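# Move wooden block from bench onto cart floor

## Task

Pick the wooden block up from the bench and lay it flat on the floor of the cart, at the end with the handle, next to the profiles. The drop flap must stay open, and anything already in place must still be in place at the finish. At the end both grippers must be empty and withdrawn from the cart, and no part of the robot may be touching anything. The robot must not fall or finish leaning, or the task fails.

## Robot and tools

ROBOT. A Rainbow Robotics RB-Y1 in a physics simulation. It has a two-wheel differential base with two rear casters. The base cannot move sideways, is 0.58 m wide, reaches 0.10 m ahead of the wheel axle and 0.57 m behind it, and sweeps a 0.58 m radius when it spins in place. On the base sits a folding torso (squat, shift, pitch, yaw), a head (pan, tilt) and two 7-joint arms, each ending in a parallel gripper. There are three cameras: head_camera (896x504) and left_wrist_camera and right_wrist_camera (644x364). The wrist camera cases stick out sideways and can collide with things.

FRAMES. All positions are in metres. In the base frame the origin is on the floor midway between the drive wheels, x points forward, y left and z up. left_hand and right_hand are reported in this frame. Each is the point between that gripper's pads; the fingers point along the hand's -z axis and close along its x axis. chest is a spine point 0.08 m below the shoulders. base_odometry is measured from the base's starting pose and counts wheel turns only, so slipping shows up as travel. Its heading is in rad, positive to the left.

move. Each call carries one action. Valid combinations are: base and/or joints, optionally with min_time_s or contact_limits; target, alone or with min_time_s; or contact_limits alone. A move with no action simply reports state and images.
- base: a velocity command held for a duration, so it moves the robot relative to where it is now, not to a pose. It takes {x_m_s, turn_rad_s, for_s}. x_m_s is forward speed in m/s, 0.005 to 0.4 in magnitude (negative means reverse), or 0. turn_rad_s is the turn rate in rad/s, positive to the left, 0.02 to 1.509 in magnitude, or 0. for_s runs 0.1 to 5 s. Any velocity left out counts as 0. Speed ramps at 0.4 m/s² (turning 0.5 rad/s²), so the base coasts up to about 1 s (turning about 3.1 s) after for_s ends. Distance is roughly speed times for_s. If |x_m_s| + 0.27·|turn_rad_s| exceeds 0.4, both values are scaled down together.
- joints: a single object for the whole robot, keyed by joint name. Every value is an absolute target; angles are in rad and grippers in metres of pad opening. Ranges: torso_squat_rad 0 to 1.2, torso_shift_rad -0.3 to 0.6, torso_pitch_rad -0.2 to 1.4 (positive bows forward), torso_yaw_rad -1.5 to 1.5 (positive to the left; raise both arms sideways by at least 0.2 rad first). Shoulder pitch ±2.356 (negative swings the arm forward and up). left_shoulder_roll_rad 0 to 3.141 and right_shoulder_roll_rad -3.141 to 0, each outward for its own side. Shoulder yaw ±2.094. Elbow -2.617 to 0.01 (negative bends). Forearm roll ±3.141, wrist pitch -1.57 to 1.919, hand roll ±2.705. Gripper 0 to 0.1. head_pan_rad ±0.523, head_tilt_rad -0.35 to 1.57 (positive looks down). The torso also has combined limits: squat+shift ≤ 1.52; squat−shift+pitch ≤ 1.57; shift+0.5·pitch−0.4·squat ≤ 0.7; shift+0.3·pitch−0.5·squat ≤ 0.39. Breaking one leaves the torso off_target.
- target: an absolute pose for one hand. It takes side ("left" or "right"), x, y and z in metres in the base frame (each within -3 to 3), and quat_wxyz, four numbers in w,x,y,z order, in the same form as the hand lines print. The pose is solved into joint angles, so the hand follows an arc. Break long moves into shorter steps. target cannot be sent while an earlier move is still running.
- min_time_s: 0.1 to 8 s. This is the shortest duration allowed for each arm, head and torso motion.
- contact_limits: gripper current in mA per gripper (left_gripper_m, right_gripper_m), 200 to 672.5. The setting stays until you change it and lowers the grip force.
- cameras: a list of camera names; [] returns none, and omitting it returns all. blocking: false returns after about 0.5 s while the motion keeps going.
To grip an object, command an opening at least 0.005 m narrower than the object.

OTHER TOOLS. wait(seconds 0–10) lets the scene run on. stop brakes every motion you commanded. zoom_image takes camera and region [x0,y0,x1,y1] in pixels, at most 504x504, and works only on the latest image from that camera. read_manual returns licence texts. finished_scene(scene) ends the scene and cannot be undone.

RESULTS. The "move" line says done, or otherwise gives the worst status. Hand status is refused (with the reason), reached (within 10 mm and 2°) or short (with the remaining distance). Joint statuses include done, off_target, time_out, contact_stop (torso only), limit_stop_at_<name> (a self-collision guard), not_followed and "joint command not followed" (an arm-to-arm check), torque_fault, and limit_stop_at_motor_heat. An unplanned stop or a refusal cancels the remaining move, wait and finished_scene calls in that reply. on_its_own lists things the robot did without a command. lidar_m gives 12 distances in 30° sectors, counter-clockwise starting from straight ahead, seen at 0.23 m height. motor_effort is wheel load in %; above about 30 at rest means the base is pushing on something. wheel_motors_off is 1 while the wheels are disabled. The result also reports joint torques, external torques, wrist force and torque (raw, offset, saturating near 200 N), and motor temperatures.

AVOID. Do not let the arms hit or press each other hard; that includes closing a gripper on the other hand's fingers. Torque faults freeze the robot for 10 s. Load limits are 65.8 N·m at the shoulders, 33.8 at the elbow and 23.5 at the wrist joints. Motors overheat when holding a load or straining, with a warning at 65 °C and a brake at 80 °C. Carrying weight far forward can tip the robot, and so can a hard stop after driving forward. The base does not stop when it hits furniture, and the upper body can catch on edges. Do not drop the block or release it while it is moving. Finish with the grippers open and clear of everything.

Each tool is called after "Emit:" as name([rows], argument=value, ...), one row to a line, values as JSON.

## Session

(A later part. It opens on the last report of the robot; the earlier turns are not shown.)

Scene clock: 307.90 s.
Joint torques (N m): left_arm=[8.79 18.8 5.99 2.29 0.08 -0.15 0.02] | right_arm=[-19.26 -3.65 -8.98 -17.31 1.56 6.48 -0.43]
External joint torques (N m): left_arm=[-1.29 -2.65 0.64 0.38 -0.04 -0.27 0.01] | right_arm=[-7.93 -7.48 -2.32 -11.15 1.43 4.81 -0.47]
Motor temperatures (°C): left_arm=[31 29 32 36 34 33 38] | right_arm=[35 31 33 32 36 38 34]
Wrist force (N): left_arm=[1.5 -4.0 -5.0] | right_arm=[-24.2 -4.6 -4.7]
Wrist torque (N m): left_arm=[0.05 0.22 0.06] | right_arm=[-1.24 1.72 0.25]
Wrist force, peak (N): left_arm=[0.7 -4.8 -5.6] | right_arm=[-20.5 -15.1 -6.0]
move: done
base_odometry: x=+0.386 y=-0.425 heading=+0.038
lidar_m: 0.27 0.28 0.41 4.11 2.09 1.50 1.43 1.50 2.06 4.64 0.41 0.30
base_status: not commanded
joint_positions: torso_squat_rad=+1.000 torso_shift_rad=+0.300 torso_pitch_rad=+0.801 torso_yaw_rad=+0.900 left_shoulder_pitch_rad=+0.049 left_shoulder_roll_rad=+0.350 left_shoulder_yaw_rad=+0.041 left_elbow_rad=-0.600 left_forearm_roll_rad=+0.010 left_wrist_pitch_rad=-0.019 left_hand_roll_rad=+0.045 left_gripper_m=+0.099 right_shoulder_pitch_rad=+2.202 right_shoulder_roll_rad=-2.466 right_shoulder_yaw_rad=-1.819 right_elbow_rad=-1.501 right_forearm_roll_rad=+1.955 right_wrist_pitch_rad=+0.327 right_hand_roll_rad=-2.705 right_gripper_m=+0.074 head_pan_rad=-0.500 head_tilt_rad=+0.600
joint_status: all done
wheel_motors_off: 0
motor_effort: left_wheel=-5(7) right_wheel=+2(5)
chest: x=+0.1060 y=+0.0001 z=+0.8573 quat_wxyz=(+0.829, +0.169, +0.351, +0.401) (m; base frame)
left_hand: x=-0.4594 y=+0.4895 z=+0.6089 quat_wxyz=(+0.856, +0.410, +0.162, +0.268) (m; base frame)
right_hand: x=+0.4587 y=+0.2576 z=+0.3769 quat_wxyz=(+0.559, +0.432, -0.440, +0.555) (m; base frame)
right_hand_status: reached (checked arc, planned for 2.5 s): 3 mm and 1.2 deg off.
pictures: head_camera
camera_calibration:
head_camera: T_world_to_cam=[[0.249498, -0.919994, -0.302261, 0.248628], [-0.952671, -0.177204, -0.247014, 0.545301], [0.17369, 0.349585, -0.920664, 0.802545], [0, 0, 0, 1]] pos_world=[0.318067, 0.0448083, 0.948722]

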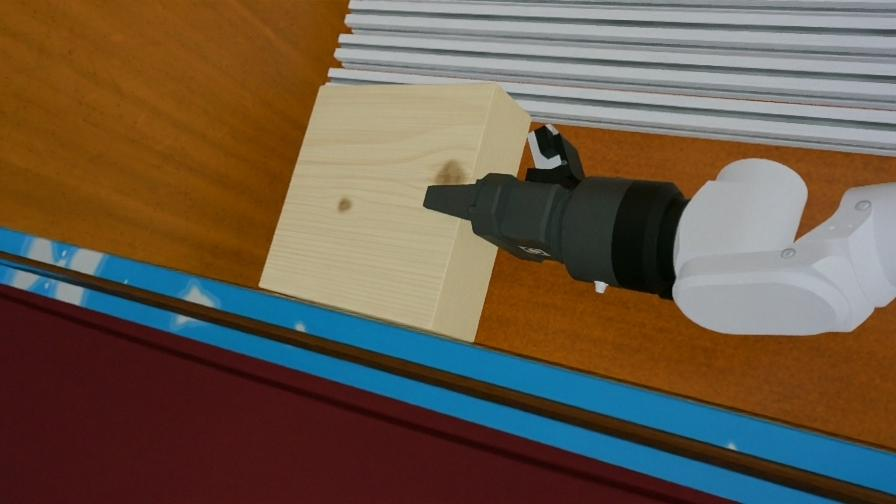

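Emit:
move(joints={"right_gripper_m": 0.08}, cameras=["head_camera"])

Emit:
move(joints={"right_gripper_m": 0.09}, cameras=["head_camera"])

Emit:
move(joints={"right_gripper_m": 0.1}, cameras=["head_camera", "right_wrist_camera"])

Scene clock: 311.63 s.
Joint torques (N m): left_arm=[8.74 18.66 5.92 2.23 -0.07 -0.13 -0.05] | right_arm=[-16.12 -0.01 -8.58 -12.31 0.73 3.64 -0.33]
External joint torques (N m): left_arm=[-1.33 -2.78 0.57 0.32 -0.18 -0.25 -0.06] | right_arm=[-4.77 -3.81 -1.92 -6.17 0.6 1.98 -0.38]
Motor temperatures (°C): left_arm=[31 29 32 36 34 33 38] | right_arm=[35 31 33 32 36 38 34]
Wrist force (N): left_arm=[1.4 -3.9 -5.1] | right_arm=[-13.9 -2.6 -2.0]
Wrist torque (N m): left_arm=[0.03 0.24 0.05] | right_arm=[-0.27 0.01 -0.02]
Wrist force, peak (N): left_arm=[2.1 -4.3 -5.7] | right_arm=[-24.5 -4.5 -5.3]
move: done
base_odometry: x=+0.386 y=-0.425 heading=+0.038
lidar_m: 0.27 0.29 0.41 4.12 2.10 1.51 1.43 1.51 2.05 4.64 0.41 0.28
base_status: not commanded
joint_positions: torso_squat_rad=+1.000 torso_shift_rad=+0.300 torso_pitch_rad=+0.801 torso_yaw_rad=+0.900 left_shoulder_pitch_rad=+0.049 left_shoulder_roll_rad=+0.350 left_shoulder_yaw_rad=+0.041 left_elbow_rad=-0.600 left_forearm_roll_rad=+0.010 left_wrist_pitch_rad=-0.019 left_hand_roll_rad=+0.045 left_gripper_m=+0.099 right_shoulder_pitch_rad=+2.201 right_shoulder_roll_rad=-2.467 right_shoulder_yaw_rad=-1.819 right_elbow_rad=-1.502 right_forearm_roll_rad=+1.956 right_wrist_pitch_rad=+0.328 right_hand_roll_rad=-2.705 right_gripper_m=+0.080 head_pan_rad=-0.500 head_tilt_rad=+0.600
joint_status: all done
wheel_motors_off: 0
motor_effort: left_wheel=-4(6) right_wheel=+1(4)
chest: x=+0.1059 y=+0.0001 z=+0.8573 quat_wxyz=(+0.829, +0.169, +0.351, +0.401) (m; base frame)
left_hand: x=-0.4595 y=+0.4894 z=+0.6089 quat_wxyz=(+0.856, +0.410, +0.162, +0.268) (m; base frame)
right_hand: x=+0.4582 y=+0.2583 z=+0.3779 quat_wxyz=(+0.558, +0.433, -0.441, +0.554) (m; base frame)
pictures: head_camera
camera_calibration:
head_camera: T_world_to_cam=[[0.249542, -0.919957, -0.302338, 0.24871], [-0.952661, -0.177225, -0.247041, 0.545229], [0.173685, 0.349673, -0.920632, 0.802529], [0, 0, 0, 1]] pos_world=[0.317967, 0.044808, 0.948722]

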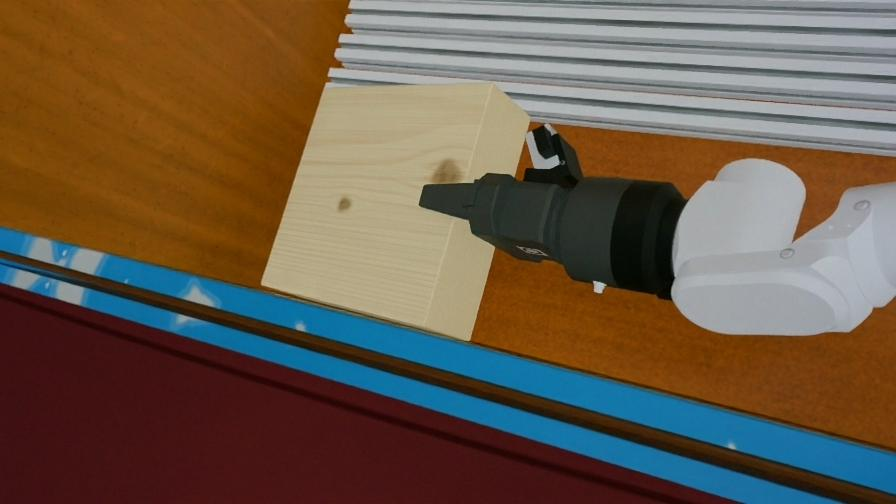

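Scene clock: 312.20 s.
Joint torques (N m): left_arm=[8.7 18.69 6.03 2.32 0.01 -0.07 0.07] | right_arm=[-15.83 0.16 -8.47 -11.77 0.85 3.23 -0.31]
External joint torques (N m): left_arm=[-1.37 -2.76 0.67 0.41 -0.1 -0.2 0.05] | right_arm=[-4.47 -3.64 -1.81 -5.6 0.72 1.56 -0.36]
Motor temperatures (°C): left_arm=[31 29 32 36 34 33 38] | right_arm=[35 31 33 32 36 38 34]
Wrist force (N): left_arm=[1.0 -3.8 -5.5] | right_arm=[-12.7 -2.8 1.8]
Wrist torque (N m): left_arm=[0.00 0.19 0.05] | right_arm=[-0.39 0.06 0.04]
Wrist force, peak (N): left_arm=[2.1 -4.0 -5.7] | right_arm=[-12.7 -2.8 1.8]
move: done
base_odometry: x=+0.386 y=-0.425 heading=+0.038
lidar_m: 0.27 0.30 0.39 4.13 2.10 1.50 1.43 1.51 2.05 4.65 0.41 0.29
base_status: not commanded
joint_positions: torso_squat_rad=+1.000 torso_shift_rad=+0.300 torso_pitch_rad=+0.801 torso_yaw_rad=+0.900 left_shoulder_pitch_rad=+0.049 left_shoulder_roll_rad=+0.350 left_shoulder_yaw_rad=+0.041 left_elbow_rad=-0.600 left_forearm_roll_rad=+0.010 left_wrist_pitch_rad=-0.019 left_hand_roll_rad=+0.045 left_gripper_m=+0.099 right_shoulder_pitch_rad=+2.201 right_shoulder_roll_rad=-2.467 right_shoulder_yaw_rad=-1.819 right_elbow_rad=-1.502 right_forearm_roll_rad=+1.956 right_wrist_pitch_rad=+0.328 right_hand_roll_rad=-2.705 right_gripper_m=+0.090 head_pan_rad=-0.500 head_tilt_rad=+0.600
joint_status: all done
wheel_motors_off: 0
motor_effort: left_wheel=-4(4) right_wheel=+4(4)
chest: x=+0.1059 y=+0.0001 z=+0.8573 quat_wxyz=(+0.829, +0.169, +0.351, +0.401) (m; base frame)
left_hand: x=-0.4595 y=+0.4894 z=+0.6089 quat_wxyz=(+0.856, +0.410, +0.162, +0.268) (m; base frame)
right_hand: x=+0.4582 y=+0.2584 z=+0.3781 quat_wxyz=(+0.558, +0.433, -0.441, +0.554) (m; base frame)
pictures: head_camera
camera_calibration:
head_camera: T_world_to_cam=[[0.249542, -0.919957, -0.302338, 0.24871], [-0.952661, -0.177225, -0.247041, 0.545229], [0.173685, 0.349673, -0.920632, 0.802529], [0, 0, 0, 1]] pos_world=[0.317967, 0.044808, 0.948722]

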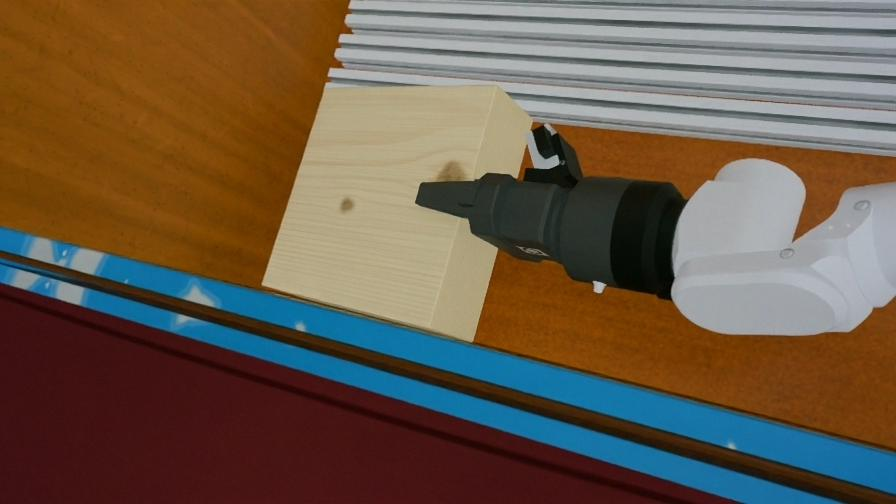

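Scene clock: 312.77 s.
Joint torques (N m): left_arm=[8.89 19.01 6.23 2.23 0.05 -0.1 -0.03] | right_arm=[-15.76 -0.08 -8.86 -11.53 0.73 3.08 -0.38]
External joint torques (N m): left_arm=[-1.17 -2.43 0.87 0.33 -0.06 -0.22 -0.05] | right_arm=[-4.4 -3.88 -2.19 -5.36 0.6 1.41 -0.43]
Motor temperatures (°C): left_arm=[31 29 32 36 34 33 38] | right_arm=[35 31 33 32 36 38 34]
Wrist force (N): left_arm=[1.5 -4.0 -6.0] | right_arm=[-12.5 -2.9 1.0]
Wrist torque (N m): left_arm=[0.01 0.25 0.06] | right_arm=[-0.22 -0.07 0.03]
Wrist force, peak (N): left_arm=[1.5 -4.0 -6.0] | right_arm=[-12.5 -2.9 1.0]
move: done
base_odometry: x=+0.386 y=-0.425 heading=+0.038
lidar_m: 0.28 0.30 0.41 4.12 2.09 1.51 1.45 1.51 2.03 4.64 0.40 0.29
base_status: not commanded
joint_positions: torso_squat_rad=+1.000 torso_shift_rad=+0.300 torso_pitch_rad=+0.801 torso_yaw_rad=+0.900 left_shoulder_pitch_rad=+0.049 left_shoulder_roll_rad=+0.350 left_shoulder_yaw_rad=+0.041 left_elbow_rad=-0.600 left_forearm_roll_rad=+0.010 left_wrist_pitch_rad=-0.019 left_hand_roll_rad=+0.045 left_gripper_m=+0.099 right_shoulder_pitch_rad=+2.201 right_shoulder_roll_rad=-2.467 right_shoulder_yaw_rad=-1.819 right_elbow_rad=-1.502 right_forearm_roll_rad=+1.956 right_wrist_pitch_rad=+0.328 right_hand_roll_rad=-2.705 right_gripper_m=+0.099 head_pan_rad=-0.500 head_tilt_rad=+0.600
joint_status: all done
wheel_motors_off: 0
motor_effort: left_wheel=-4(4) right_wheel=+3(4)
chest: x=+0.1059 y=+0.0001 z=+0.8573 quat_wxyz=(+0.829, +0.169, +0.351, +0.401) (m; base frame)
left_hand: x=-0.4595 y=+0.4894 z=+0.6089 quat_wxyz=(+0.856, +0.410, +0.162, +0.268) (m; base frame)
right_hand: x=+0.4582 y=+0.2584 z=+0.3781 quat_wxyz=(+0.558, +0.433, -0.441, +0.554) (m; base frame)
pictures: head_camera, right_wrist_camera
camera_calibration:
head_camera: T_world_to_cam=[[0.249542, -0.919957, -0.302338, 0.24871], [-0.952661, -0.177225, -0.247041, 0.545229], [0.173685, 0.349673, -0.920632, 0.802529], [0, 0, 0, 1]] pos_world=[0.317967, 0.044808, 0.948722]
right_wrist_camera: T_world_to_cam=[[0.031938, -0.211498, -0.976857, 0.408121], [-0.867334, -0.491566, 0.0780709, 0.522013], [-0.496701, 0.844767, -0.199139, 0.156787], [0, 0, 0, 1]] pos_world=[0.517601, 0.210472, 0.389144]

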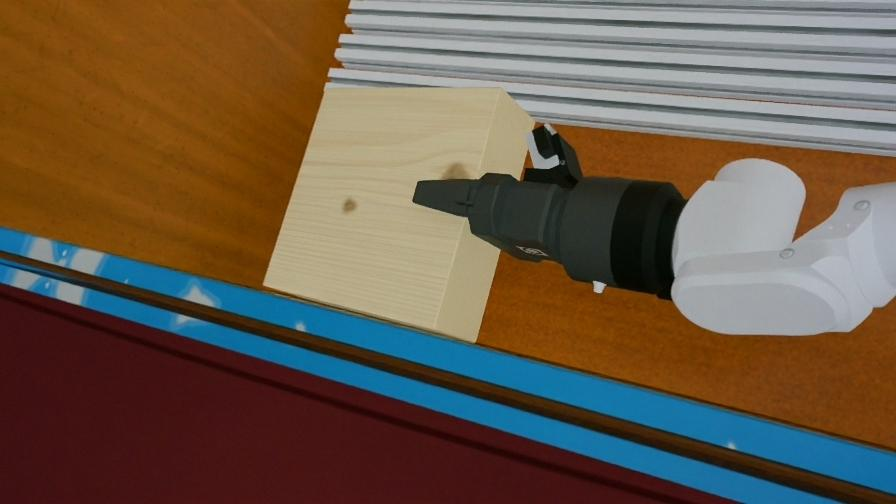

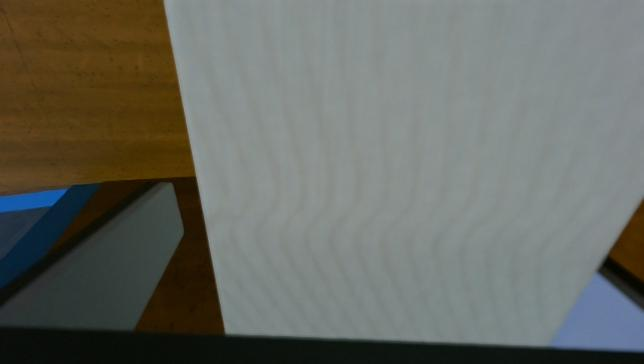

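Emit:
move(joints={"torso_squat_rad": 1.015}, min_time_s=1, cameras=["right_wrist_camera"])

Emit:
move(joints={"torso_squat_rad": 1.025}, min_time_s=1, cameras=["head_camera"])

Scene clock: 315.30 s.
Joint torques (N m): left_arm=[8.68 18.73 6.22 2.12 -0.02 -0.1 -0.1] | right_arm=[-15.28 -0.01 -8.52 -11.17 0.65 2.89 -0.39]
External joint torques (N m): left_arm=[-1.38 -2.71 0.86 0.21 -0.13 -0.22 -0.12] | right_arm=[-3.92 -3.81 -1.85 -5.01 0.52 1.22 -0.44]
Motor temperatures (°C): left_arm=[31 29 32 36 34 33 38] | right_arm=[35 30 33 32 36 38 34]
Wrist force (N): left_arm=[1.6 -3.6 -5.3] | right_arm=[-11.8 -1.8 2.4]
Wrist torque (N m): left_arm=[0.03 0.22 0.06] | right_arm=[-0.24 -0.19 0.00]
Wrist force, peak (N): left_arm=[2.0 -3.3 -6.3] | right_arm=[-12.5 -2.2 1.2]
move: done
base_odometry: x=+0.386 y=-0.425 heading=+0.038
lidar_m: 0.27 0.29 0.40 4.12 2.09 1.50 1.44 1.51 2.04 4.64 0.41 0.29
base_status: not commanded
joint_positions: torso_squat_rad=+1.015 torso_shift_rad=+0.300 torso_pitch_rad=+0.800 torso_yaw_rad=+0.900 left_shoulder_pitch_rad=+0.049 left_shoulder_roll_rad=+0.350 left_shoulder_yaw_rad=+0.041 left_elbow_rad=-0.600 left_forearm_roll_rad=+0.010 left_wrist_pitch_rad=-0.019 left_hand_roll_rad=+0.045 left_gripper_m=+0.099 right_shoulder_pitch_rad=+2.201 right_shoulder_roll_rad=-2.467 right_shoulder_yaw_rad=-1.819 right_elbow_rad=-1.502 right_forearm_roll_rad=+1.956 right_wrist_pitch_rad=+0.328 right_hand_roll_rad=-2.705 right_gripper_m=+0.099 head_pan_rad=-0.500 head_tilt_rad=+0.600
joint_status: all done
wheel_motors_off: 0
motor_effort: left_wheel=-4(5) right_wheel=+2(5)
chest: x=+0.1032 y=+0.0001 z=+0.8489 quat_wxyz=(+0.829, +0.169, +0.351, +0.401) (m; base frame)
left_hand: x=-0.4621 y=+0.4894 z=+0.6003 quat_wxyz=(+0.856, +0.410, +0.162, +0.268) (m; base frame)
right_hand: x=+0.4556 y=+0.2584 z=+0.3699 quat_wxyz=(+0.558, +0.433, -0.441, +0.554) (m; base frame)
pictures: right_wrist_camera
camera_calibration:
right_wrist_camera: T_world_to_cam=[[0.0322598, -0.211429, -0.976861, 0.400016], [-0.867328, -0.491624, 0.077763, 0.520526], [-0.49669, 0.844751, -0.199238, 0.153899], [0, 0, 0, 1]] pos_world=[0.515003, 0.210472, 0.380944]

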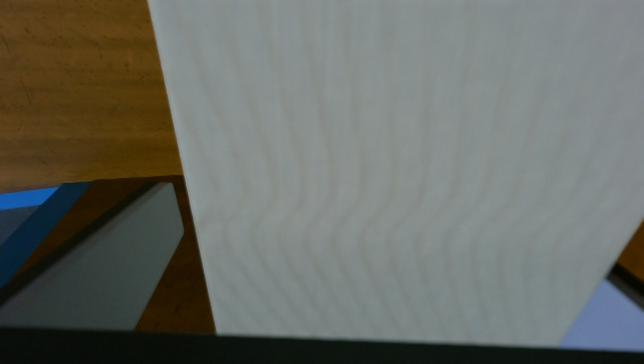

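Scene clock: 316.60 s.
Joint torques (N m): left_arm=[8.58 18.91 6.1 2.06 0.1 -0.01 0.09] | right_arm=[-15.63 -0.2 -8.34 -11.14 0.57 2.93 -0.54]
External joint torques (N m): left_arm=[-1.48 -2.54 0.74 0.16 -0.02 -0.13 0.07] | right_arm=[-4.27 -4 -1.67 -4.98 0.44 1.26 -0.59]
Motor temperatures (°C): left_arm=[31 29 32 36 34 33 38] | right_arm=[35 30 33 32 36 38 34]
Wrist force (N): left_arm=[0.6 -2.9 -4.6] | right_arm=[-11.0 -2.3 2.1]
Wrist torque (N m): left_arm=[-0.08 0.12 0.06] | right_arm=[-0.23 -0.15 -0.01]
Wrist force, peak (N): left_arm=[1.2 -4.5 -5.5] | right_arm=[-12.0 -2.3 2.1]
move: done
base_odometry: x=+0.386 y=-0.425 heading=+0.038
lidar_m: 0.27 0.29 0.40 4.12 2.08 1.51 1.44 1.50 2.02 4.65 0.41 0.30
base_status: not commanded
joint_positions: torso_squat_rad=+1.025 torso_shift_rad=+0.300 torso_pitch_rad=+0.800 torso_yaw_rad=+0.900 left_shoulder_pitch_rad=+0.049 left_shoulder_roll_rad=+0.350 left_shoulder_yaw_rad=+0.041 left_elbow_rad=-0.600 left_forearm_roll_rad=+0.010 left_wrist_pitch_rad=-0.019 left_hand_roll_rad=+0.045 left_gripper_m=+0.099 right_shoulder_pitch_rad=+2.201 right_shoulder_roll_rad=-2.467 right_shoulder_yaw_rad=-1.819 right_elbow_rad=-1.502 right_forearm_roll_rad=+1.956 right_wrist_pitch_rad=+0.328 right_hand_roll_rad=-2.705 right_gripper_m=+0.099 head_pan_rad=-0.500 head_tilt_rad=+0.600
joint_status: all done
wheel_motors_off: 0
motor_effort: left_wheel=-4(5) right_wheel=+2(4)
chest: x=+0.1014 y=+0.0001 z=+0.8432 quat_wxyz=(+0.829, +0.169, +0.351, +0.401) (m; base frame)
left_hand: x=-0.4639 y=+0.4894 z=+0.5946 quat_wxyz=(+0.856, +0.410, +0.162, +0.268) (m; base frame)
right_hand: x=+0.4539 y=+0.2584 z=+0.3642 quat_wxyz=(+0.558, +0.433, -0.441, +0.554) (m; base frame)
pictures: head_camera
camera_calibration:
head_camera: T_world_to_cam=[[0.24964, -0.91996, -0.302248, 0.245485], [-0.952561, -0.177188, -0.24745, 0.537832], [0.17409, 0.349683, -0.920551, 0.790218], [0, 0, 0, 1]] pos_world=[0.313466, 0.0448081, 0.934721]

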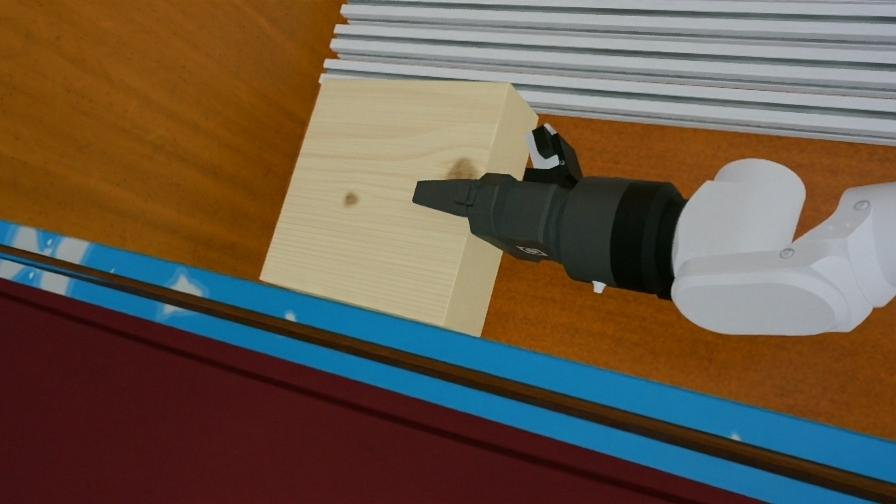

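Emit:
move(target={"side": "right", "x": 0.454, "y": 0.225, "z": 0.366, "quat_wxyz": [0.558, 0.433, -0.441, 0.554]}, min_time_s=2.5, cameras=["head_camera"])

Emit:
move(target={"side": "right", "x": 0.454, "y": 0.17, "z": 0.375, "quat_wxyz": [0.558, 0.433, -0.441, 0.554]}, min_time_s=3, cameras=["head_camera", "right_wrist_camera"])

Scene clock: 320.80 s.
Joint torques (N m): left_arm=[8.97 18.76 6.09 2.18 0.07 -0.22 -0.04] | right_arm=[-11.25 8 -6.78 -10.17 0.17 3.57 0.35]
External joint torques (N m): left_arm=[-1.1 -2.69 0.73 0.27 -0.04 -0.34 -0.05] | right_arm=[-1.21 2.59 -0.26 -4.18 -0.01 1.91 0.3]
Motor temperatures (°C): left_arm=[31 29 32 36 34 33 38] | right_arm=[35 30 33 32 36 38 34]
Wrist force (N): left_arm=[1.5 -3.9 -6.1] | right_arm=[-13.2 0.8 -4.7]
Wrist torque (N m): left_arm=[0.04 0.22 0.04] | right_arm=[-0.17 -0.25 -0.17]
Wrist force, peak (N): left_arm=[1.4 -4.3 -5.9] | right_arm=[-14.6 -3.6 -4.2]
move: done
base_odometry: x=+0.386 y=-0.425 heading=+0.038
lidar_m: 0.26 0.29 0.41 4.12 2.08 1.51 1.44 1.50 2.04 4.66 0.42 0.29
base_status: not commanded
joint_positions: torso_squat_rad=+1.025 torso_shift_rad=+0.300 torso_pitch_rad=+0.800 torso_yaw_rad=+0.900 left_shoulder_pitch_rad=+0.049 left_shoulder_roll_rad=+0.350 left_shoulder_yaw_rad=+0.041 left_elbow_rad=-0.600 left_forearm_roll_rad=+0.010 left_wrist_pitch_rad=-0.019 left_hand_roll_rad=+0.045 left_gripper_m=+0.099 right_shoulder_pitch_rad=+2.247 right_shoulder_roll_rad=-2.367 right_shoulder_yaw_rad=-1.807 right_elbow_rad=-1.584 right_forearm_roll_rad=+1.949 right_wrist_pitch_rad=+0.384 right_hand_roll_rad=-2.703 right_gripper_m=+0.099 head_pan_rad=-0.500 head_tilt_rad=+0.600
joint_status: all done
wheel_motors_off: 0
motor_effort: left_wheel=-4(5) right_wheel=+2(4)
chest: x=+0.1015 y=+0.0001 z=+0.8432 quat_wxyz=(+0.829, +0.169, +0.351, +0.401) (m; base frame)
left_hand: x=-0.4639 y=+0.4894 z=+0.5947 quat_wxyz=(+0.856, +0.410, +0.162, +0.268) (m; base frame)
right_hand: x=+0.4540 y=+0.2250 z=+0.3655 quat_wxyz=(+0.558, +0.433, -0.441, +0.554) (m; base frame)
right_hand_status: reached (checked arc, planned for 2.5 s): 1 mm and 0.1 deg off.
pictures: head_camera
camera_calibration:
head_camera: T_world_to_cam=[[0.249616, -0.919958, -0.302272, 0.24546], [-0.952606, -0.177237, -0.247244, 0.537727], [0.17388, 0.349662, -0.920599, 0.790221], [0, 0, 0, 1]] pos_world=[0.313567, 0.044808, 0.934621]

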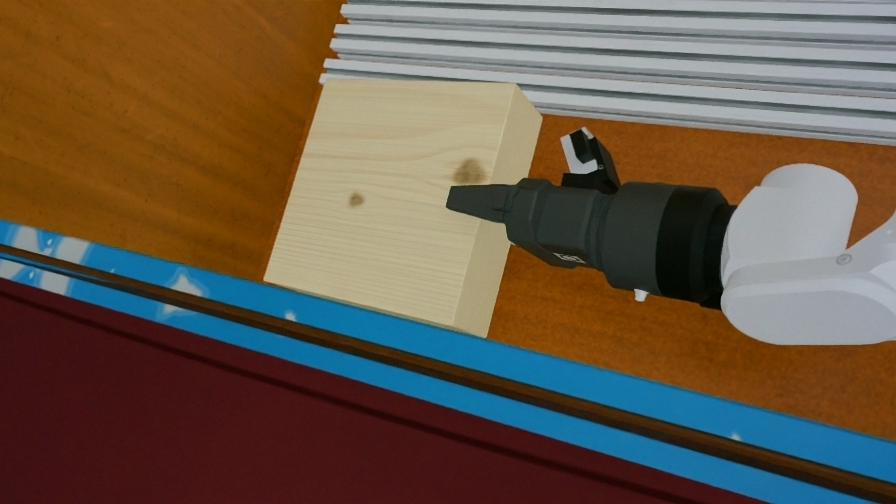

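Scene clock: 324.13 s.
Joint torques (N m): left_arm=[8.83 18.91 6.3 2.12 0 -0.15 -0.01] | right_arm=[-6.73 10.6 -4.67 -6.95 -0.2 2.08 -0.41]
External joint torques (N m): left_arm=[-1.23 -2.54 0.94 0.22 -0.11 -0.27 -0.02] | right_arm=[1.25 2.71 1.45 -1.3 -0.46 0.41 -0.46]
Motor temperatures (°C): left_arm=[31 29 32 36 34 33 38] | right_arm=[35 30 32 32 36 37 34]
Wrist force (N): left_arm=[0.8 -3.4 -5.5] | right_arm=[-5.4 1.0 -0.2]
Wrist torque (N m): left_arm=[-0.06 0.17 0.05] | right_arm=[-0.17 -0.17 -0.12]
Wrist force, peak (N): left_arm=[1.4 -4.3 -6.4] | right_arm=[-13.7 0.5 -5.7]
move: done
base_odometry: x=+0.386 y=-0.425 heading=+0.038
lidar_m: 0.27 0.29 0.41 4.12 2.10 1.51 1.43 1.50 2.05 4.66 0.42 0.29
base_status: not commanded
joint_positions: torso_squat_rad=+1.025 torso_shift_rad=+0.300 torso_pitch_rad=+0.800 torso_yaw_rad=+0.900 left_shoulder_pitch_rad=+0.049 left_shoulder_roll_rad=+0.350 left_shoulder_yaw_rad=+0.041 left_elbow_rad=-0.600 left_forearm_roll_rad=+0.010 left_wrist_pitch_rad=-0.019 left_hand_roll_rad=+0.045 left_gripper_m=+0.099 right_shoulder_pitch_rad=+2.314 right_shoulder_roll_rad=-2.197 right_shoulder_yaw_rad=-1.775 right_elbow_rad=-1.716 right_forearm_roll_rad=+1.945 right_wrist_pitch_rad=+0.489 right_hand_roll_rad=-2.705 right_gripper_m=+0.099 head_pan_rad=-0.500 head_tilt_rad=+0.600
joint_status: all done
wheel_motors_off: 0
motor_effort: left_wheel=-3(4) right_wheel=+3(4)
chest: x=+0.1014 y=+0.0001 z=+0.8432 quat_wxyz=(+0.829, +0.169, +0.351, +0.401) (m; base frame)
left_hand: x=-0.4639 y=+0.4894 z=+0.5946 quat_wxyz=(+0.856, +0.410, +0.162, +0.268) (m; base frame)
right_hand: x=+0.4542 y=+0.1707 z=+0.3751 quat_wxyz=(+0.558, +0.433, -0.441, +0.554) (m; base frame)
right_hand_status: reached (checked arc, planned for 3.0 s): 1 mm and 0.1 deg off.
pictures: head_camera, right_wrist_camera
camera_calibration:
head_camera: T_world_to_cam=[[0.249615, -0.919957, -0.302278, 0.245521], [-0.952585, -0.177194, -0.247353, 0.537749], [0.173992, 0.349689, -0.920567, 0.790264], [0, 0, 0, 1]] pos_world=[0.313466, 0.0448081, 0.934721]
right_wrist_camera: T_world_to_cam=[[0.0322739, -0.210655, -0.977028, 0.386546], [-0.867828, -0.490837, 0.0771616, 0.476053], [-0.495816, 0.845401, -0.198653, 0.227605], [0, 0, 0, 1]] pos_world=[0.513507, 0.122674, 0.386148]

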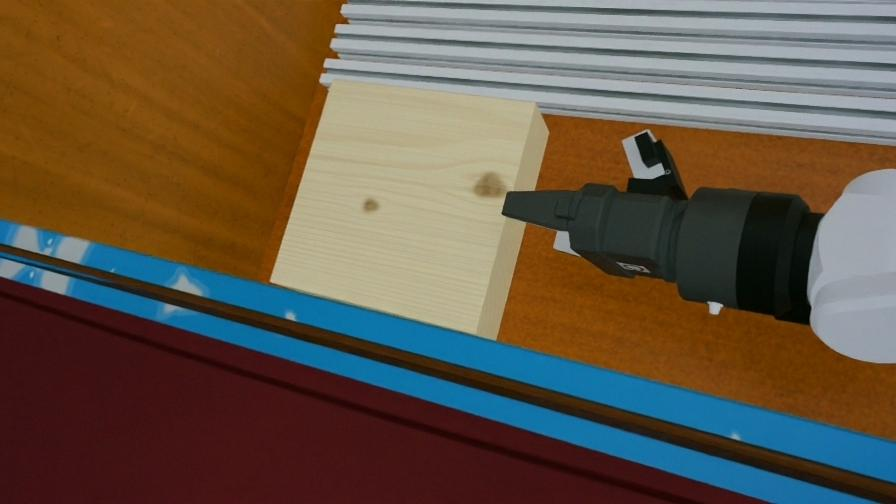

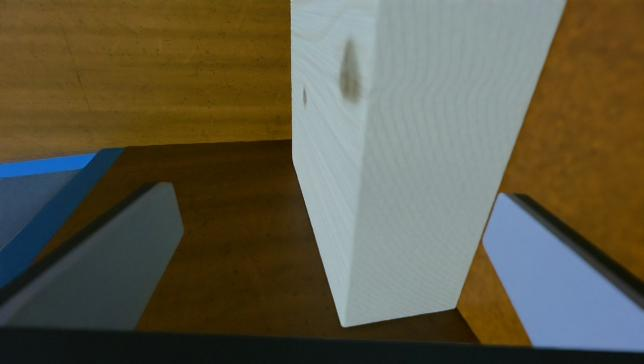

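Emit:
move(target={"side": "right", "x": 0.454, "y": 0.10, "z": 0.42, "quat_wxyz": [0.5721, 0.4156, -0.4156, 0.5721]}, min_time_s=3, cameras=["head_camera"])

Emit:
move(target={"side": "right", "x": 0.45, "y": 0.08, "z": 0.55, "quat_wxyz": [0.6409, 0.2988, -0.2988, 0.6409]}, min_time_s=3, cameras=["head_camera"])

Emit:
move(target={"side": "right", "x": 0.45, "y": 0.10, "z": 0.70, "quat_wxyz": [0.6533, 0.2706, -0.2706, 0.6533]}, min_time_s=3, cameras=["head_camera"])

Scene clock: 329.43 s.
Joint torques (N m): left_arm=[8.85 18.98 6.3 2.09 0.02 -0.12 -0.11] | right_arm=[-3.88 13.81 -4.11 -6.66 -0.15 1.95 0.29]
External joint torques (N m): left_arm=[-1.21 -2.47 0.95 0.19 -0.09 -0.25 -0.12] | right_arm=[1.57 2.91 1.49 -1.32 -0.48 0.38 0.24]
Motor temperatures (°C): left_arm=[31 29 32 36 34 33 38] | right_arm=[35 31 32 32 36 37 34]
Wrist force (N): left_arm=[1.1 -3.6 -5.4] | right_arm=[-5.0 1.1 -0.6]
Wrist torque (N m): left_arm=[-0.01 0.18 0.06] | right_arm=[-0.20 -0.12 -0.13]
Wrist force, peak (N): left_arm=[1.4 -4.7 -5.4] | right_arm=[-5.7 1.5 -0.6]
move: done
base_odometry: x=+0.386 y=-0.425 heading=+0.038
lidar_m: 0.27 0.29 0.40 4.11 2.10 1.51 1.44 1.51 2.04 4.64 0.40 0.29
base_status: not commanded
joint_positions: torso_squat_rad=+1.025 torso_shift_rad=+0.300 torso_pitch_rad=+0.800 torso_yaw_rad=+0.900 left_shoulder_pitch_rad=+0.049 left_shoulder_roll_rad=+0.350 left_shoulder_yaw_rad=+0.041 left_elbow_rad=-0.600 left_forearm_roll_rad=+0.010 left_wrist_pitch_rad=-0.019 left_hand_roll_rad=+0.045 left_gripper_m=+0.099 right_shoulder_pitch_rad=+2.356 right_shoulder_roll_rad=-1.867 right_shoulder_yaw_rad=-1.739 right_elbow_rad=-2.027 right_forearm_roll_rad=+1.839 right_wrist_pitch_rad=+0.505 right_hand_roll_rad=-2.634 right_gripper_m=+0.099 head_pan_rad=-0.500 head_tilt_rad=+0.600
joint_status: all done
wheel_motors_off: 0
motor_effort: left_wheel=-3(4) right_wheel=+2(4)
chest: x=+0.1014 y=+0.0001 z=+0.8432 quat_wxyz=(+0.829, +0.169, +0.351, +0.401) (m; base frame)
left_hand: x=-0.4639 y=+0.4894 z=+0.5946 quat_wxyz=(+0.856, +0.410, +0.162, +0.268) (m; base frame)
right_hand: x=+0.4542 y=+0.1003 z=+0.4201 quat_wxyz=(+0.572, +0.416, -0.416, +0.572) (m; base frame)
right_hand_status: reached (checked arc, planned for 3.0 s): 0 mm and 0.1 deg off.
pictures: head_camera
camera_calibration:
head_camera: T_world_to_cam=[[0.249615, -0.919957, -0.302278, 0.245521], [-0.952585, -0.177194, -0.247353, 0.537749], [0.173992, 0.349689, -0.920567, 0.790264], [0, 0, 0, 1]] pos_world=[0.313466, 0.0448081, 0.934721]

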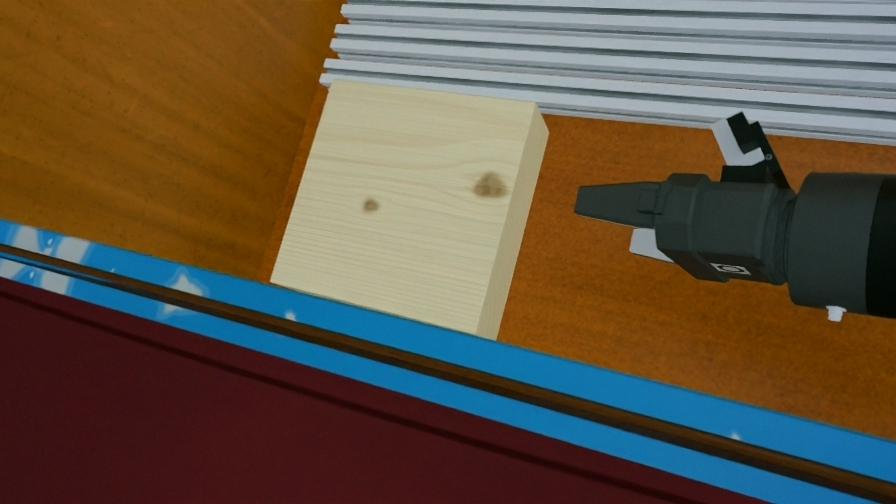

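Scene clock: 332.77 s.
Joint torques (N m): left_arm=[8.68 18.64 5.98 2.17 0.03 -0.17 0.01] | right_arm=[-6.32 13.3 -9.19 -3.77 -0.58 1.26 -0.16]
External joint torques (N m): left_arm=[-1.38 -2.8 0.63 0.26 -0.08 -0.29 -0.01] | right_arm=[-2.16 2.92 -2.15 -0.92 -0.32 -0.09 -0.2]
Motor temperatures (°C): left_arm=[31 29 32 36 34 33 38] | right_arm=[35 31 32 32 36 37 34]
Wrist force (N): left_arm=[1.3 -3.9 -5.3] | right_arm=[-4.2 0.8 -1.5]
Wrist torque (N m): left_arm=[0.05 0.21 0.05] | right_arm=[-0.14 -0.09 -0.11]
Wrist force, peak (N): left_arm=[1.5 -3.9 -5.8] | right_arm=[-5.2 1.8 -0.1]
move: short
base_odometry: x=+0.386 y=-0.425 heading=+0.038
lidar_m: 0.28 0.29 0.41 4.11 2.08 1.51 1.43 1.51 2.04 4.65 0.42 0.29
base_status: not commanded
joint_positions: torso_squat_rad=+1.025 torso_shift_rad=+0.300 torso_pitch_rad=+0.800 torso_yaw_rad=+0.900 left_shoulder_pitch_rad=+0.049 left_shoulder_roll_rad=+0.350 left_shoulder_yaw_rad=+0.041 left_elbow_rad=-0.600 left_forearm_roll_rad=+0.010 left_wrist_pitch_rad=-0.019 left_hand_roll_rad=+0.045 left_gripper_m=+0.099 right_shoulder_pitch_rad=+2.146 right_shoulder_roll_rad=-1.415 right_shoulder_yaw_rad=-2.094 right_elbow_rad=-2.502 right_forearm_roll_rad=+1.467 right_wrist_pitch_rad=-0.175 right_hand_roll_rad=-2.705 right_gripper_m=+0.099 head_pan_rad=-0.500 head_tilt_rad=+0.600
joint_status: all done
wheel_motors_off: 0
motor_effort: left_wheel=-3(4) right_wheel=+2(4)
chest: x=+0.1014 y=+0.0001 z=+0.8432 quat_wxyz=(+0.829, +0.169, +0.351, +0.401) (m; base frame)
left_hand: x=-0.4639 y=+0.4894 z=+0.5946 quat_wxyz=(+0.856, +0.410, +0.162, +0.268) (m; base frame)
right_hand: x=+0.4501 y=+0.0796 z=+0.5497 quat_wxyz=(+0.599, +0.370, -0.284, +0.651) (m; base frame)
right_hand_status: short (checked arc, as near as the solve gets, planned for 3.0 s): 1 mm and 9.7 deg off. The place is met; only the turn is off.
pictures: head_camera
camera_calibration:
head_camera: T_world_to_cam=[[0.249615, -0.919957, -0.302278, 0.245521], [-0.952585, -0.177194, -0.247353, 0.537749], [0.173992, 0.349689, -0.920567, 0.790264], [0, 0, 0, 1]] pos_world=[0.313466, 0.0448081, 0.934721]

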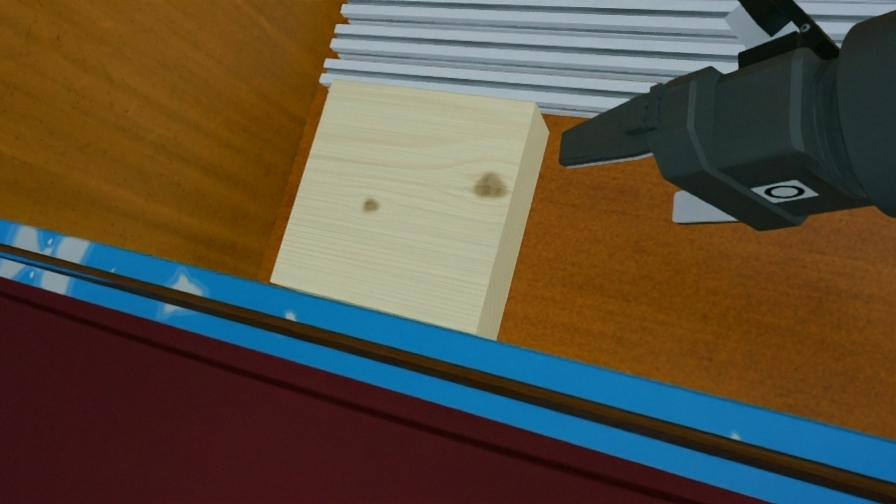

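Scene clock: 336.10 s.
Joint torques (N m): left_arm=[8.91 18.72 6.09 2.18 -0.01 -0.18 0.07] | right_arm=[-6.5 1.29 -9.64 0.94 -0.99 1.46 -0.25]
External joint torques (N m): left_arm=[-1.15 -2.72 0.73 0.28 -0.12 -0.3 0.05] | right_arm=[-2.37 -0.25 -2.02 0.69 -0.33 -0.07 -0.3]
Motor temperatures (°C): left_arm=[31 29 32 36 34 33 38] | right_arm=[35 31 32 32 36 37 34]
Wrist force (N): left_arm=[1.2 -3.6 -5.8] | right_arm=[-4.8 1.4 -1.1]
Wrist torque (N m): left_arm=[-0.01 0.20 0.04] | right_arm=[-0.20 -0.11 -0.12]
Wrist force, peak (N): left_arm=[1.1 -4.1 -6.0] | right_arm=[-5.1 1.6 -0.9]
move: short
base_odometry: x=+0.386 y=-0.425 heading=+0.038
lidar_m: 0.28 0.29 0.41 4.13 2.08 1.52 1.44 1.51 2.03 4.65 0.41 0.30
base_status: not commanded
joint_positions: torso_squat_rad=+1.025 torso_shift_rad=+0.300 torso_pitch_rad=+0.800 torso_yaw_rad=+0.900 left_shoulder_pitch_rad=+0.049 left_shoulder_roll_rad=+0.350 left_shoulder_yaw_rad=+0.041 left_elbow_rad=-0.600 left_forearm_roll_rad=+0.010 left_wrist_pitch_rad=-0.019 left_hand_roll_rad=+0.045 left_gripper_m=+0.099 right_shoulder_pitch_rad=+1.306 right_shoulder_roll_rad=-1.620 right_shoulder_yaw_rad=-2.094 right_elbow_rad=-2.485 right_forearm_roll_rad=+1.124 right_wrist_pitch_rad=-0.833 right_hand_roll_rad=-2.705 right_gripper_m=+0.099 head_pan_rad=-0.500 head_tilt_rad=+0.600
joint_status: all done
wheel_motors_off: 0
motor_effort: left_wheel=-3(4) right_wheel=+3(5)
chest: x=+0.1014 y=+0.0001 z=+0.8432 quat_wxyz=(+0.829, +0.169, +0.351, +0.401) (m; base frame)
left_hand: x=-0.4639 y=+0.4894 z=+0.5946 quat_wxyz=(+0.856, +0.410, +0.162, +0.268) (m; base frame)
right_hand: x=+0.4502 y=+0.0996 z=+0.6994 quat_wxyz=(+0.512, +0.418, -0.321, +0.678) (m; base frame)
right_hand_status: short (checked arc, as near as the solve gets, planned for 3.0 s): 1 mm and 24.3 deg off. The place is met; only the turn is off.
pictures: head_camera
camera_calibration:
head_camera: T_world_to_cam=[[0.249615, -0.919957, -0.302278, 0.245521], [-0.952585, -0.177194, -0.247353, 0.537749], [0.173992, 0.349689, -0.920567, 0.790264], [0, 0, 0, 1]] pos_world=[0.313466, 0.0448081, 0.934721]

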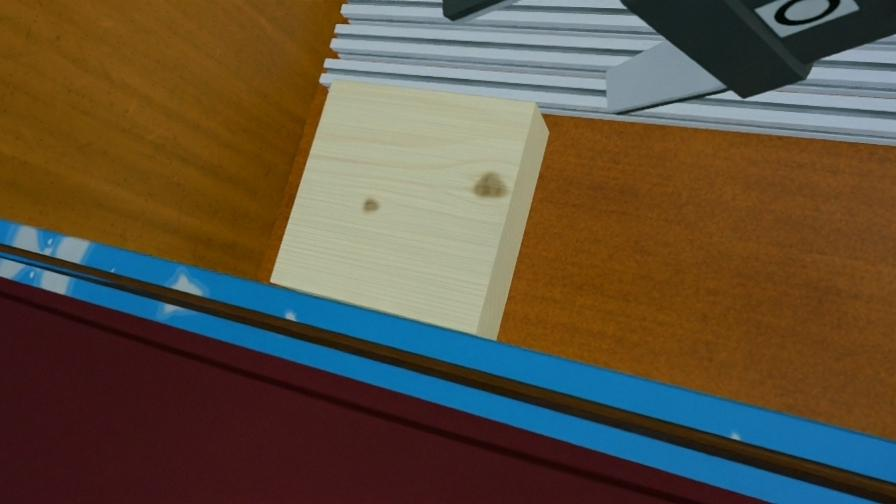

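Emit:
move(joints={"torso_squat_rad": 0.85, "torso_shift_rad": 0.1, "torso_pitch_rad": 0.4}, min_time_s=4, cameras=["head_camera"])

Emit:
move(base={"x_m_s": -0.1, "for_s": 4}, cameras=["head_camera"])

Scene clock: 341.80 s.
Joint torques (N m): left_arm=[2.04 14.47 5.09 -1.3 0.07 -0.86 -0.05] | right_arm=[-5.66 -0.45 -9.01 4.56 -0.44 1.61 -0.25]
External joint torques (N m): left_arm=[-0.72 -2.55 0.92 0.12 -0.03 -0.32 -0.04] | right_arm=[-2 -0.31 -1.86 0.67 -0.33 -0.02 -0.28]
Motor temperatures (°C): left_arm=[31 29 32 36 34 33 38] | right_arm=[35 30 32 32 36 37 34]
Wrist force (N): left_arm=[0.0 -2.2 -6.6] | right_arm=[-4.1 3.3 -1.1]
Wrist torque (N m): left_arm=[-0.10 0.22 0.03] | right_arm=[-0.28 -0.08 -0.09]
Wrist force, peak (N): left_arm=[1.2 -4.3 -6.1] | right_arm=[-4.0 3.9 -1.4]
move: done
base_odometry: x=+0.386 y=-0.425 heading=+0.038
lidar_m: 0.27 0.29 0.40 4.13 2.10 1.50 1.43 1.50 2.04 4.65 0.40 0.29
base_status: not commanded
joint_positions: torso_squat_rad=+0.850 torso_shift_rad=+0.100 torso_pitch_rad=+0.400 torso_yaw_rad=+0.900 left_shoulder_pitch_rad=+0.049 left_shoulder_roll_rad=+0.350 left_shoulder_yaw_rad=+0.041 left_elbow_rad=-0.600 left_forearm_roll_rad=+0.010 left_wrist_pitch_rad=-0.019 left_hand_roll_rad=+0.045 left_gripper_m=+0.099 right_shoulder_pitch_rad=+1.306 right_shoulder_roll_rad=-1.620 right_shoulder_yaw_rad=-2.094 right_elbow_rad=-2.485 right_forearm_roll_rad=+1.124 right_wrist_pitch_rad=-0.833 right_hand_roll_rad=-2.705 right_gripper_m=+0.099 head_pan_rad=-0.500 head_tilt_rad=+0.600
joint_status: all done
wheel_motors_off: 0
motor_effort: left_wheel=-4(5) right_wheel=+3(4)
chest: x=-0.0613 y=+0.0001 z=+1.0251 quat_wxyz=(+0.882, +0.086, +0.179, +0.426) (m; base frame)
left_hand: x=-0.4852 y=+0.4894 z=+0.5760 quat_wxyz=(+0.872, +0.349, -0.011, +0.344) (m; base frame)
right_hand: x=+0.3159 y=+0.0997 z=+1.0286 quat_wxyz=(+0.438, +0.275, -0.416, +0.748) (m; base frame)
pictures: head_camera
camera_calibration:
head_camera: T_world_to_cam=[[0.347716, -0.919935, -0.181146, 0.222955], [-0.781038, -0.177308, -0.598783, 0.798478], [0.518723, 0.349688, -0.780157, 0.863262], [0, 0, 0, 1]] pos_world=[0.0983228, 0.0448078, 1.19198]

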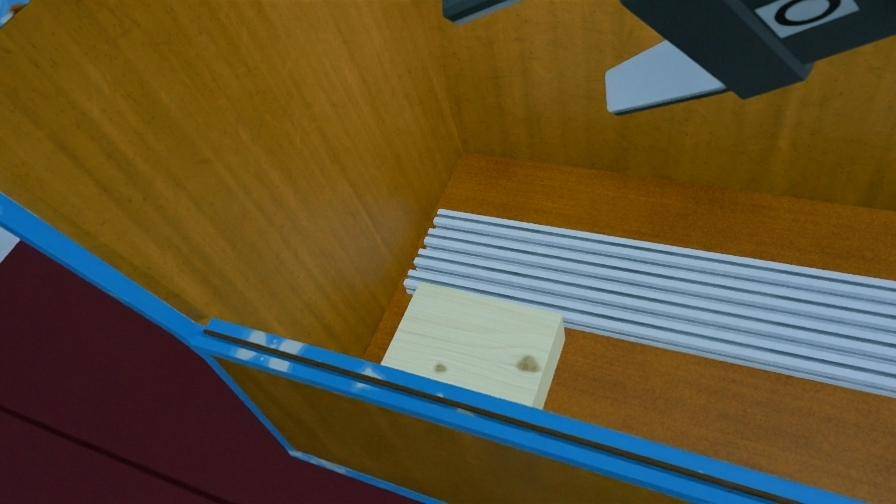

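Scene clock: 346.50 s.
Joint torques (N m): left_arm=[1.96 14.57 4.68 -1.37 -0.03 -0.82 0.01] | right_arm=[-5.24 -0.01 -8.48 4.62 -0.48 1.69 -0.41]
External joint torques (N m): left_arm=[-0.8 -2.46 0.51 0.05 -0.12 -0.28 0.01] | right_arm=[-1.57 0.13 -1.32 0.73 -0.36 0.06 -0.44]
Motor temperatures (°C): left_arm=[31 29 32 36 34 33 38] | right_arm=[35 30 32 32 36 37 34]
Wrist force (N): left_arm=[-1.2 -2.1 -6.2] | right_arm=[-4.1 3.6 -1.0]
Wrist torque (N m): left_arm=[-0.08 0.04 0.08] | right_arm=[-0.32 -0.08 -0.10]
Wrist force, peak (N): left_arm=[-0.5 -2.6 -6.9] | right_arm=[-4.2 4.1 -1.5]
move: done
base_odometry: x=-0.013 y=-0.440 heading=+0.036
lidar_m: 0.67 0.71 1.33 4.35 1.51 1.09 1.04 1.09 1.47 3.89 2.20 0.72
base_status: done (sent for 4 of 4 s)
joint_positions: torso_squat_rad=+0.850 torso_shift_rad=+0.100 torso_pitch_rad=+0.400 torso_yaw_rad=+0.900 left_shoulder_pitch_rad=+0.049 left_shoulder_roll_rad=+0.350 left_shoulder_yaw_rad=+0.041 left_elbow_rad=-0.600 left_forearm_roll_rad=+0.010 left_wrist_pitch_rad=-0.019 left_hand_roll_rad=+0.045 left_gripper_m=+0.099 right_shoulder_pitch_rad=+1.306 right_shoulder_roll_rad=-1.620 right_shoulder_yaw_rad=-2.094 right_elbow_rad=-2.485 right_forearm_roll_rad=+1.124 right_wrist_pitch_rad=-0.833 right_hand_roll_rad=-2.705 right_gripper_m=+0.099 head_pan_rad=-0.500 head_tilt_rad=+0.600
joint_status: not commanded
wheel_motors_off: 0
motor_effort: left_wheel=-11(26) right_wheel=+13(35)
chest: x=-0.0614 y=+0.0001 z=+1.0252 quat_wxyz=(+0.883, +0.086, +0.179, +0.426) (m; base frame)
left_hand: x=-0.4852 y=+0.4895 z=+0.5760 quat_wxyz=(+0.872, +0.349, -0.011, +0.344) (m; base frame)
right_hand: x=+0.3158 y=+0.0996 z=+1.0288 quat_wxyz=(+0.438, +0.275, -0.416, +0.748) (m; base frame)
pictures: head_camera
camera_calibration:
head_camera: T_world_to_cam=[[0.347723, -0.919916, -0.181228, 0.223069], [-0.780971, -0.177217, -0.598897, 0.798662], [0.518818, 0.349785, -0.78005, 0.863199], [0, 0, 0, 1]] pos_world=[0.0983228, 0.0448078, 1.19208]

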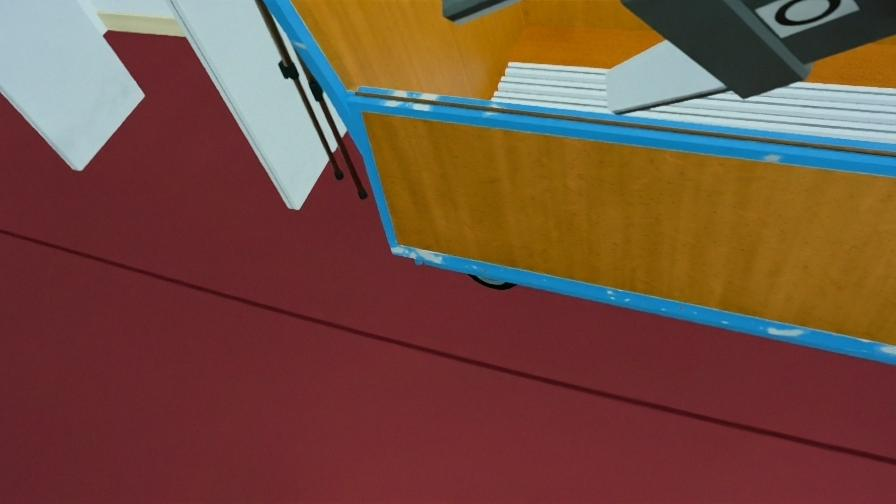

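Emit:
move(joints={"torso_squat_rad": 0.5, "torso_shift_rad": 0.0, "torso_pitch_rad": 0.0}, min_time_s=2, cameras=["head_camera"])

Emit:
finished_scene(scene=1)

Scene clock: 349.93 s.
Joint torques (N m): left_arm=[-4.75 8.08 2.88 -4.54 -0.06 -1.39 0] | right_arm=[-4.3 -1.53 -6.61 7.83 0.14 1.66 -0.22]
External joint torques (N m): left_arm=[0.24 -1.82 0.55 -0.03 -0.12 -0.27 0.02] | right_arm=[-1.67 0.28 -1.05 0.91 -0.31 0.2 -0.24]
Motor temperatures (°C): left_arm=[31 29 32 36 34 33 38] | right_arm=[35 30 32 31 36 37 34]
Wrist force (N): left_arm=[-2.9 -0.2 -6.0] | right_arm=[-2.4 5.5 -1.3]
Wrist torque (N m): left_arm=[-0.24 -0.03 0.12] | right_arm=[-0.38 0.01 -0.12]
Wrist force, peak (N): left_arm=[-1.4 -1.5 -7.0] | right_arm=[-2.7 5.8 -1.6]
move: done
base_odometry: x=-0.013 y=-0.440 heading=+0.036
lidar_m: 0.68 0.71 1.36 4.36 1.50 1.09 1.03 1.10 1.48 3.89 2.20 0.71
base_status: not commanded
joint_positions: torso_squat_rad=+0.500 torso_shift_rad=+0.000 torso_pitch_rad=+0.000 torso_yaw_rad=+0.900 left_shoulder_pitch_rad=+0.049 left_shoulder_roll_rad=+0.350 left_shoulder_yaw_rad=+0.041 left_elbow_rad=-0.600 left_forearm_roll_rad=+0.010 left_wrist_pitch_rad=-0.019 left_hand_roll_rad=+0.045 left_gripper_m=+0.099 right_shoulder_pitch_rad=+1.306 right_shoulder_roll_rad=-1.620 right_shoulder_yaw_rad=-2.094 right_elbow_rad=-2.485 right_forearm_roll_rad=+1.124 right_wrist_pitch_rad=-0.833 right_hand_roll_rad=-2.705 right_gripper_m=+0.099 head_pan_rad=-0.500 head_tilt_rad=+0.600
joint_status: all done
wheel_motors_off: 0
motor_effort: left_wheel=-13(14) right_wheel=+14(18)
chest: x=-0.2280 y=+0.0001 z=+1.2042 quat_wxyz=(+0.900, +0.000, +0.000, +0.435) (m; base frame)
left_hand: x=-0.4434 y=+0.4895 z=+0.6255 quat_wxyz=(+0.852, +0.273, -0.184, +0.407) (m; base frame)
right_hand: x=+0.1180 y=+0.0997 z=+1.3544 quat_wxyz=(+0.347, +0.121, -0.495, +0.788) (m; base frame)
pictures: head_camera
camera_calibration:
head_camera: T_world_to_cam=[[0.390889, -0.919902, -0.0313902, 0.142835], [-0.48601, -0.177316, -0.855777, 1.15235], [0.781665, 0.34977, -0.516393, 0.83174], [0, 0, 0, 1]] pos_world=[-0.145919, 0.0448076, 1.42015]

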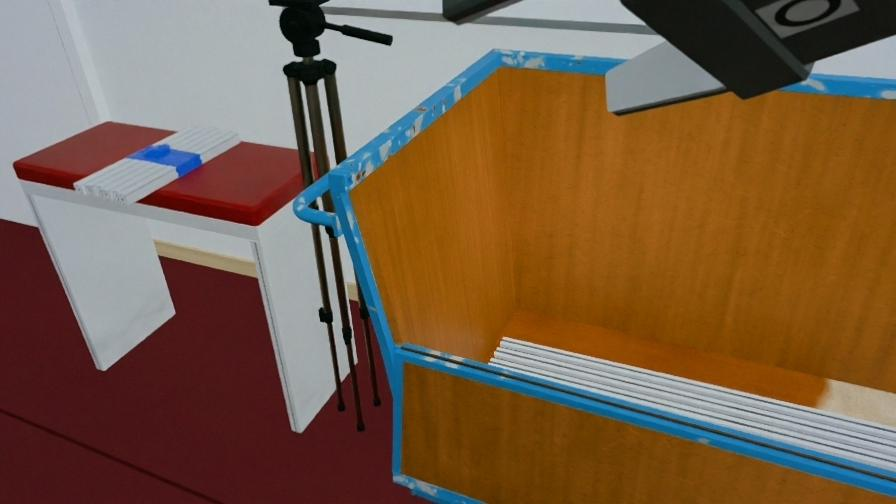

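The scene is finished: the task was done.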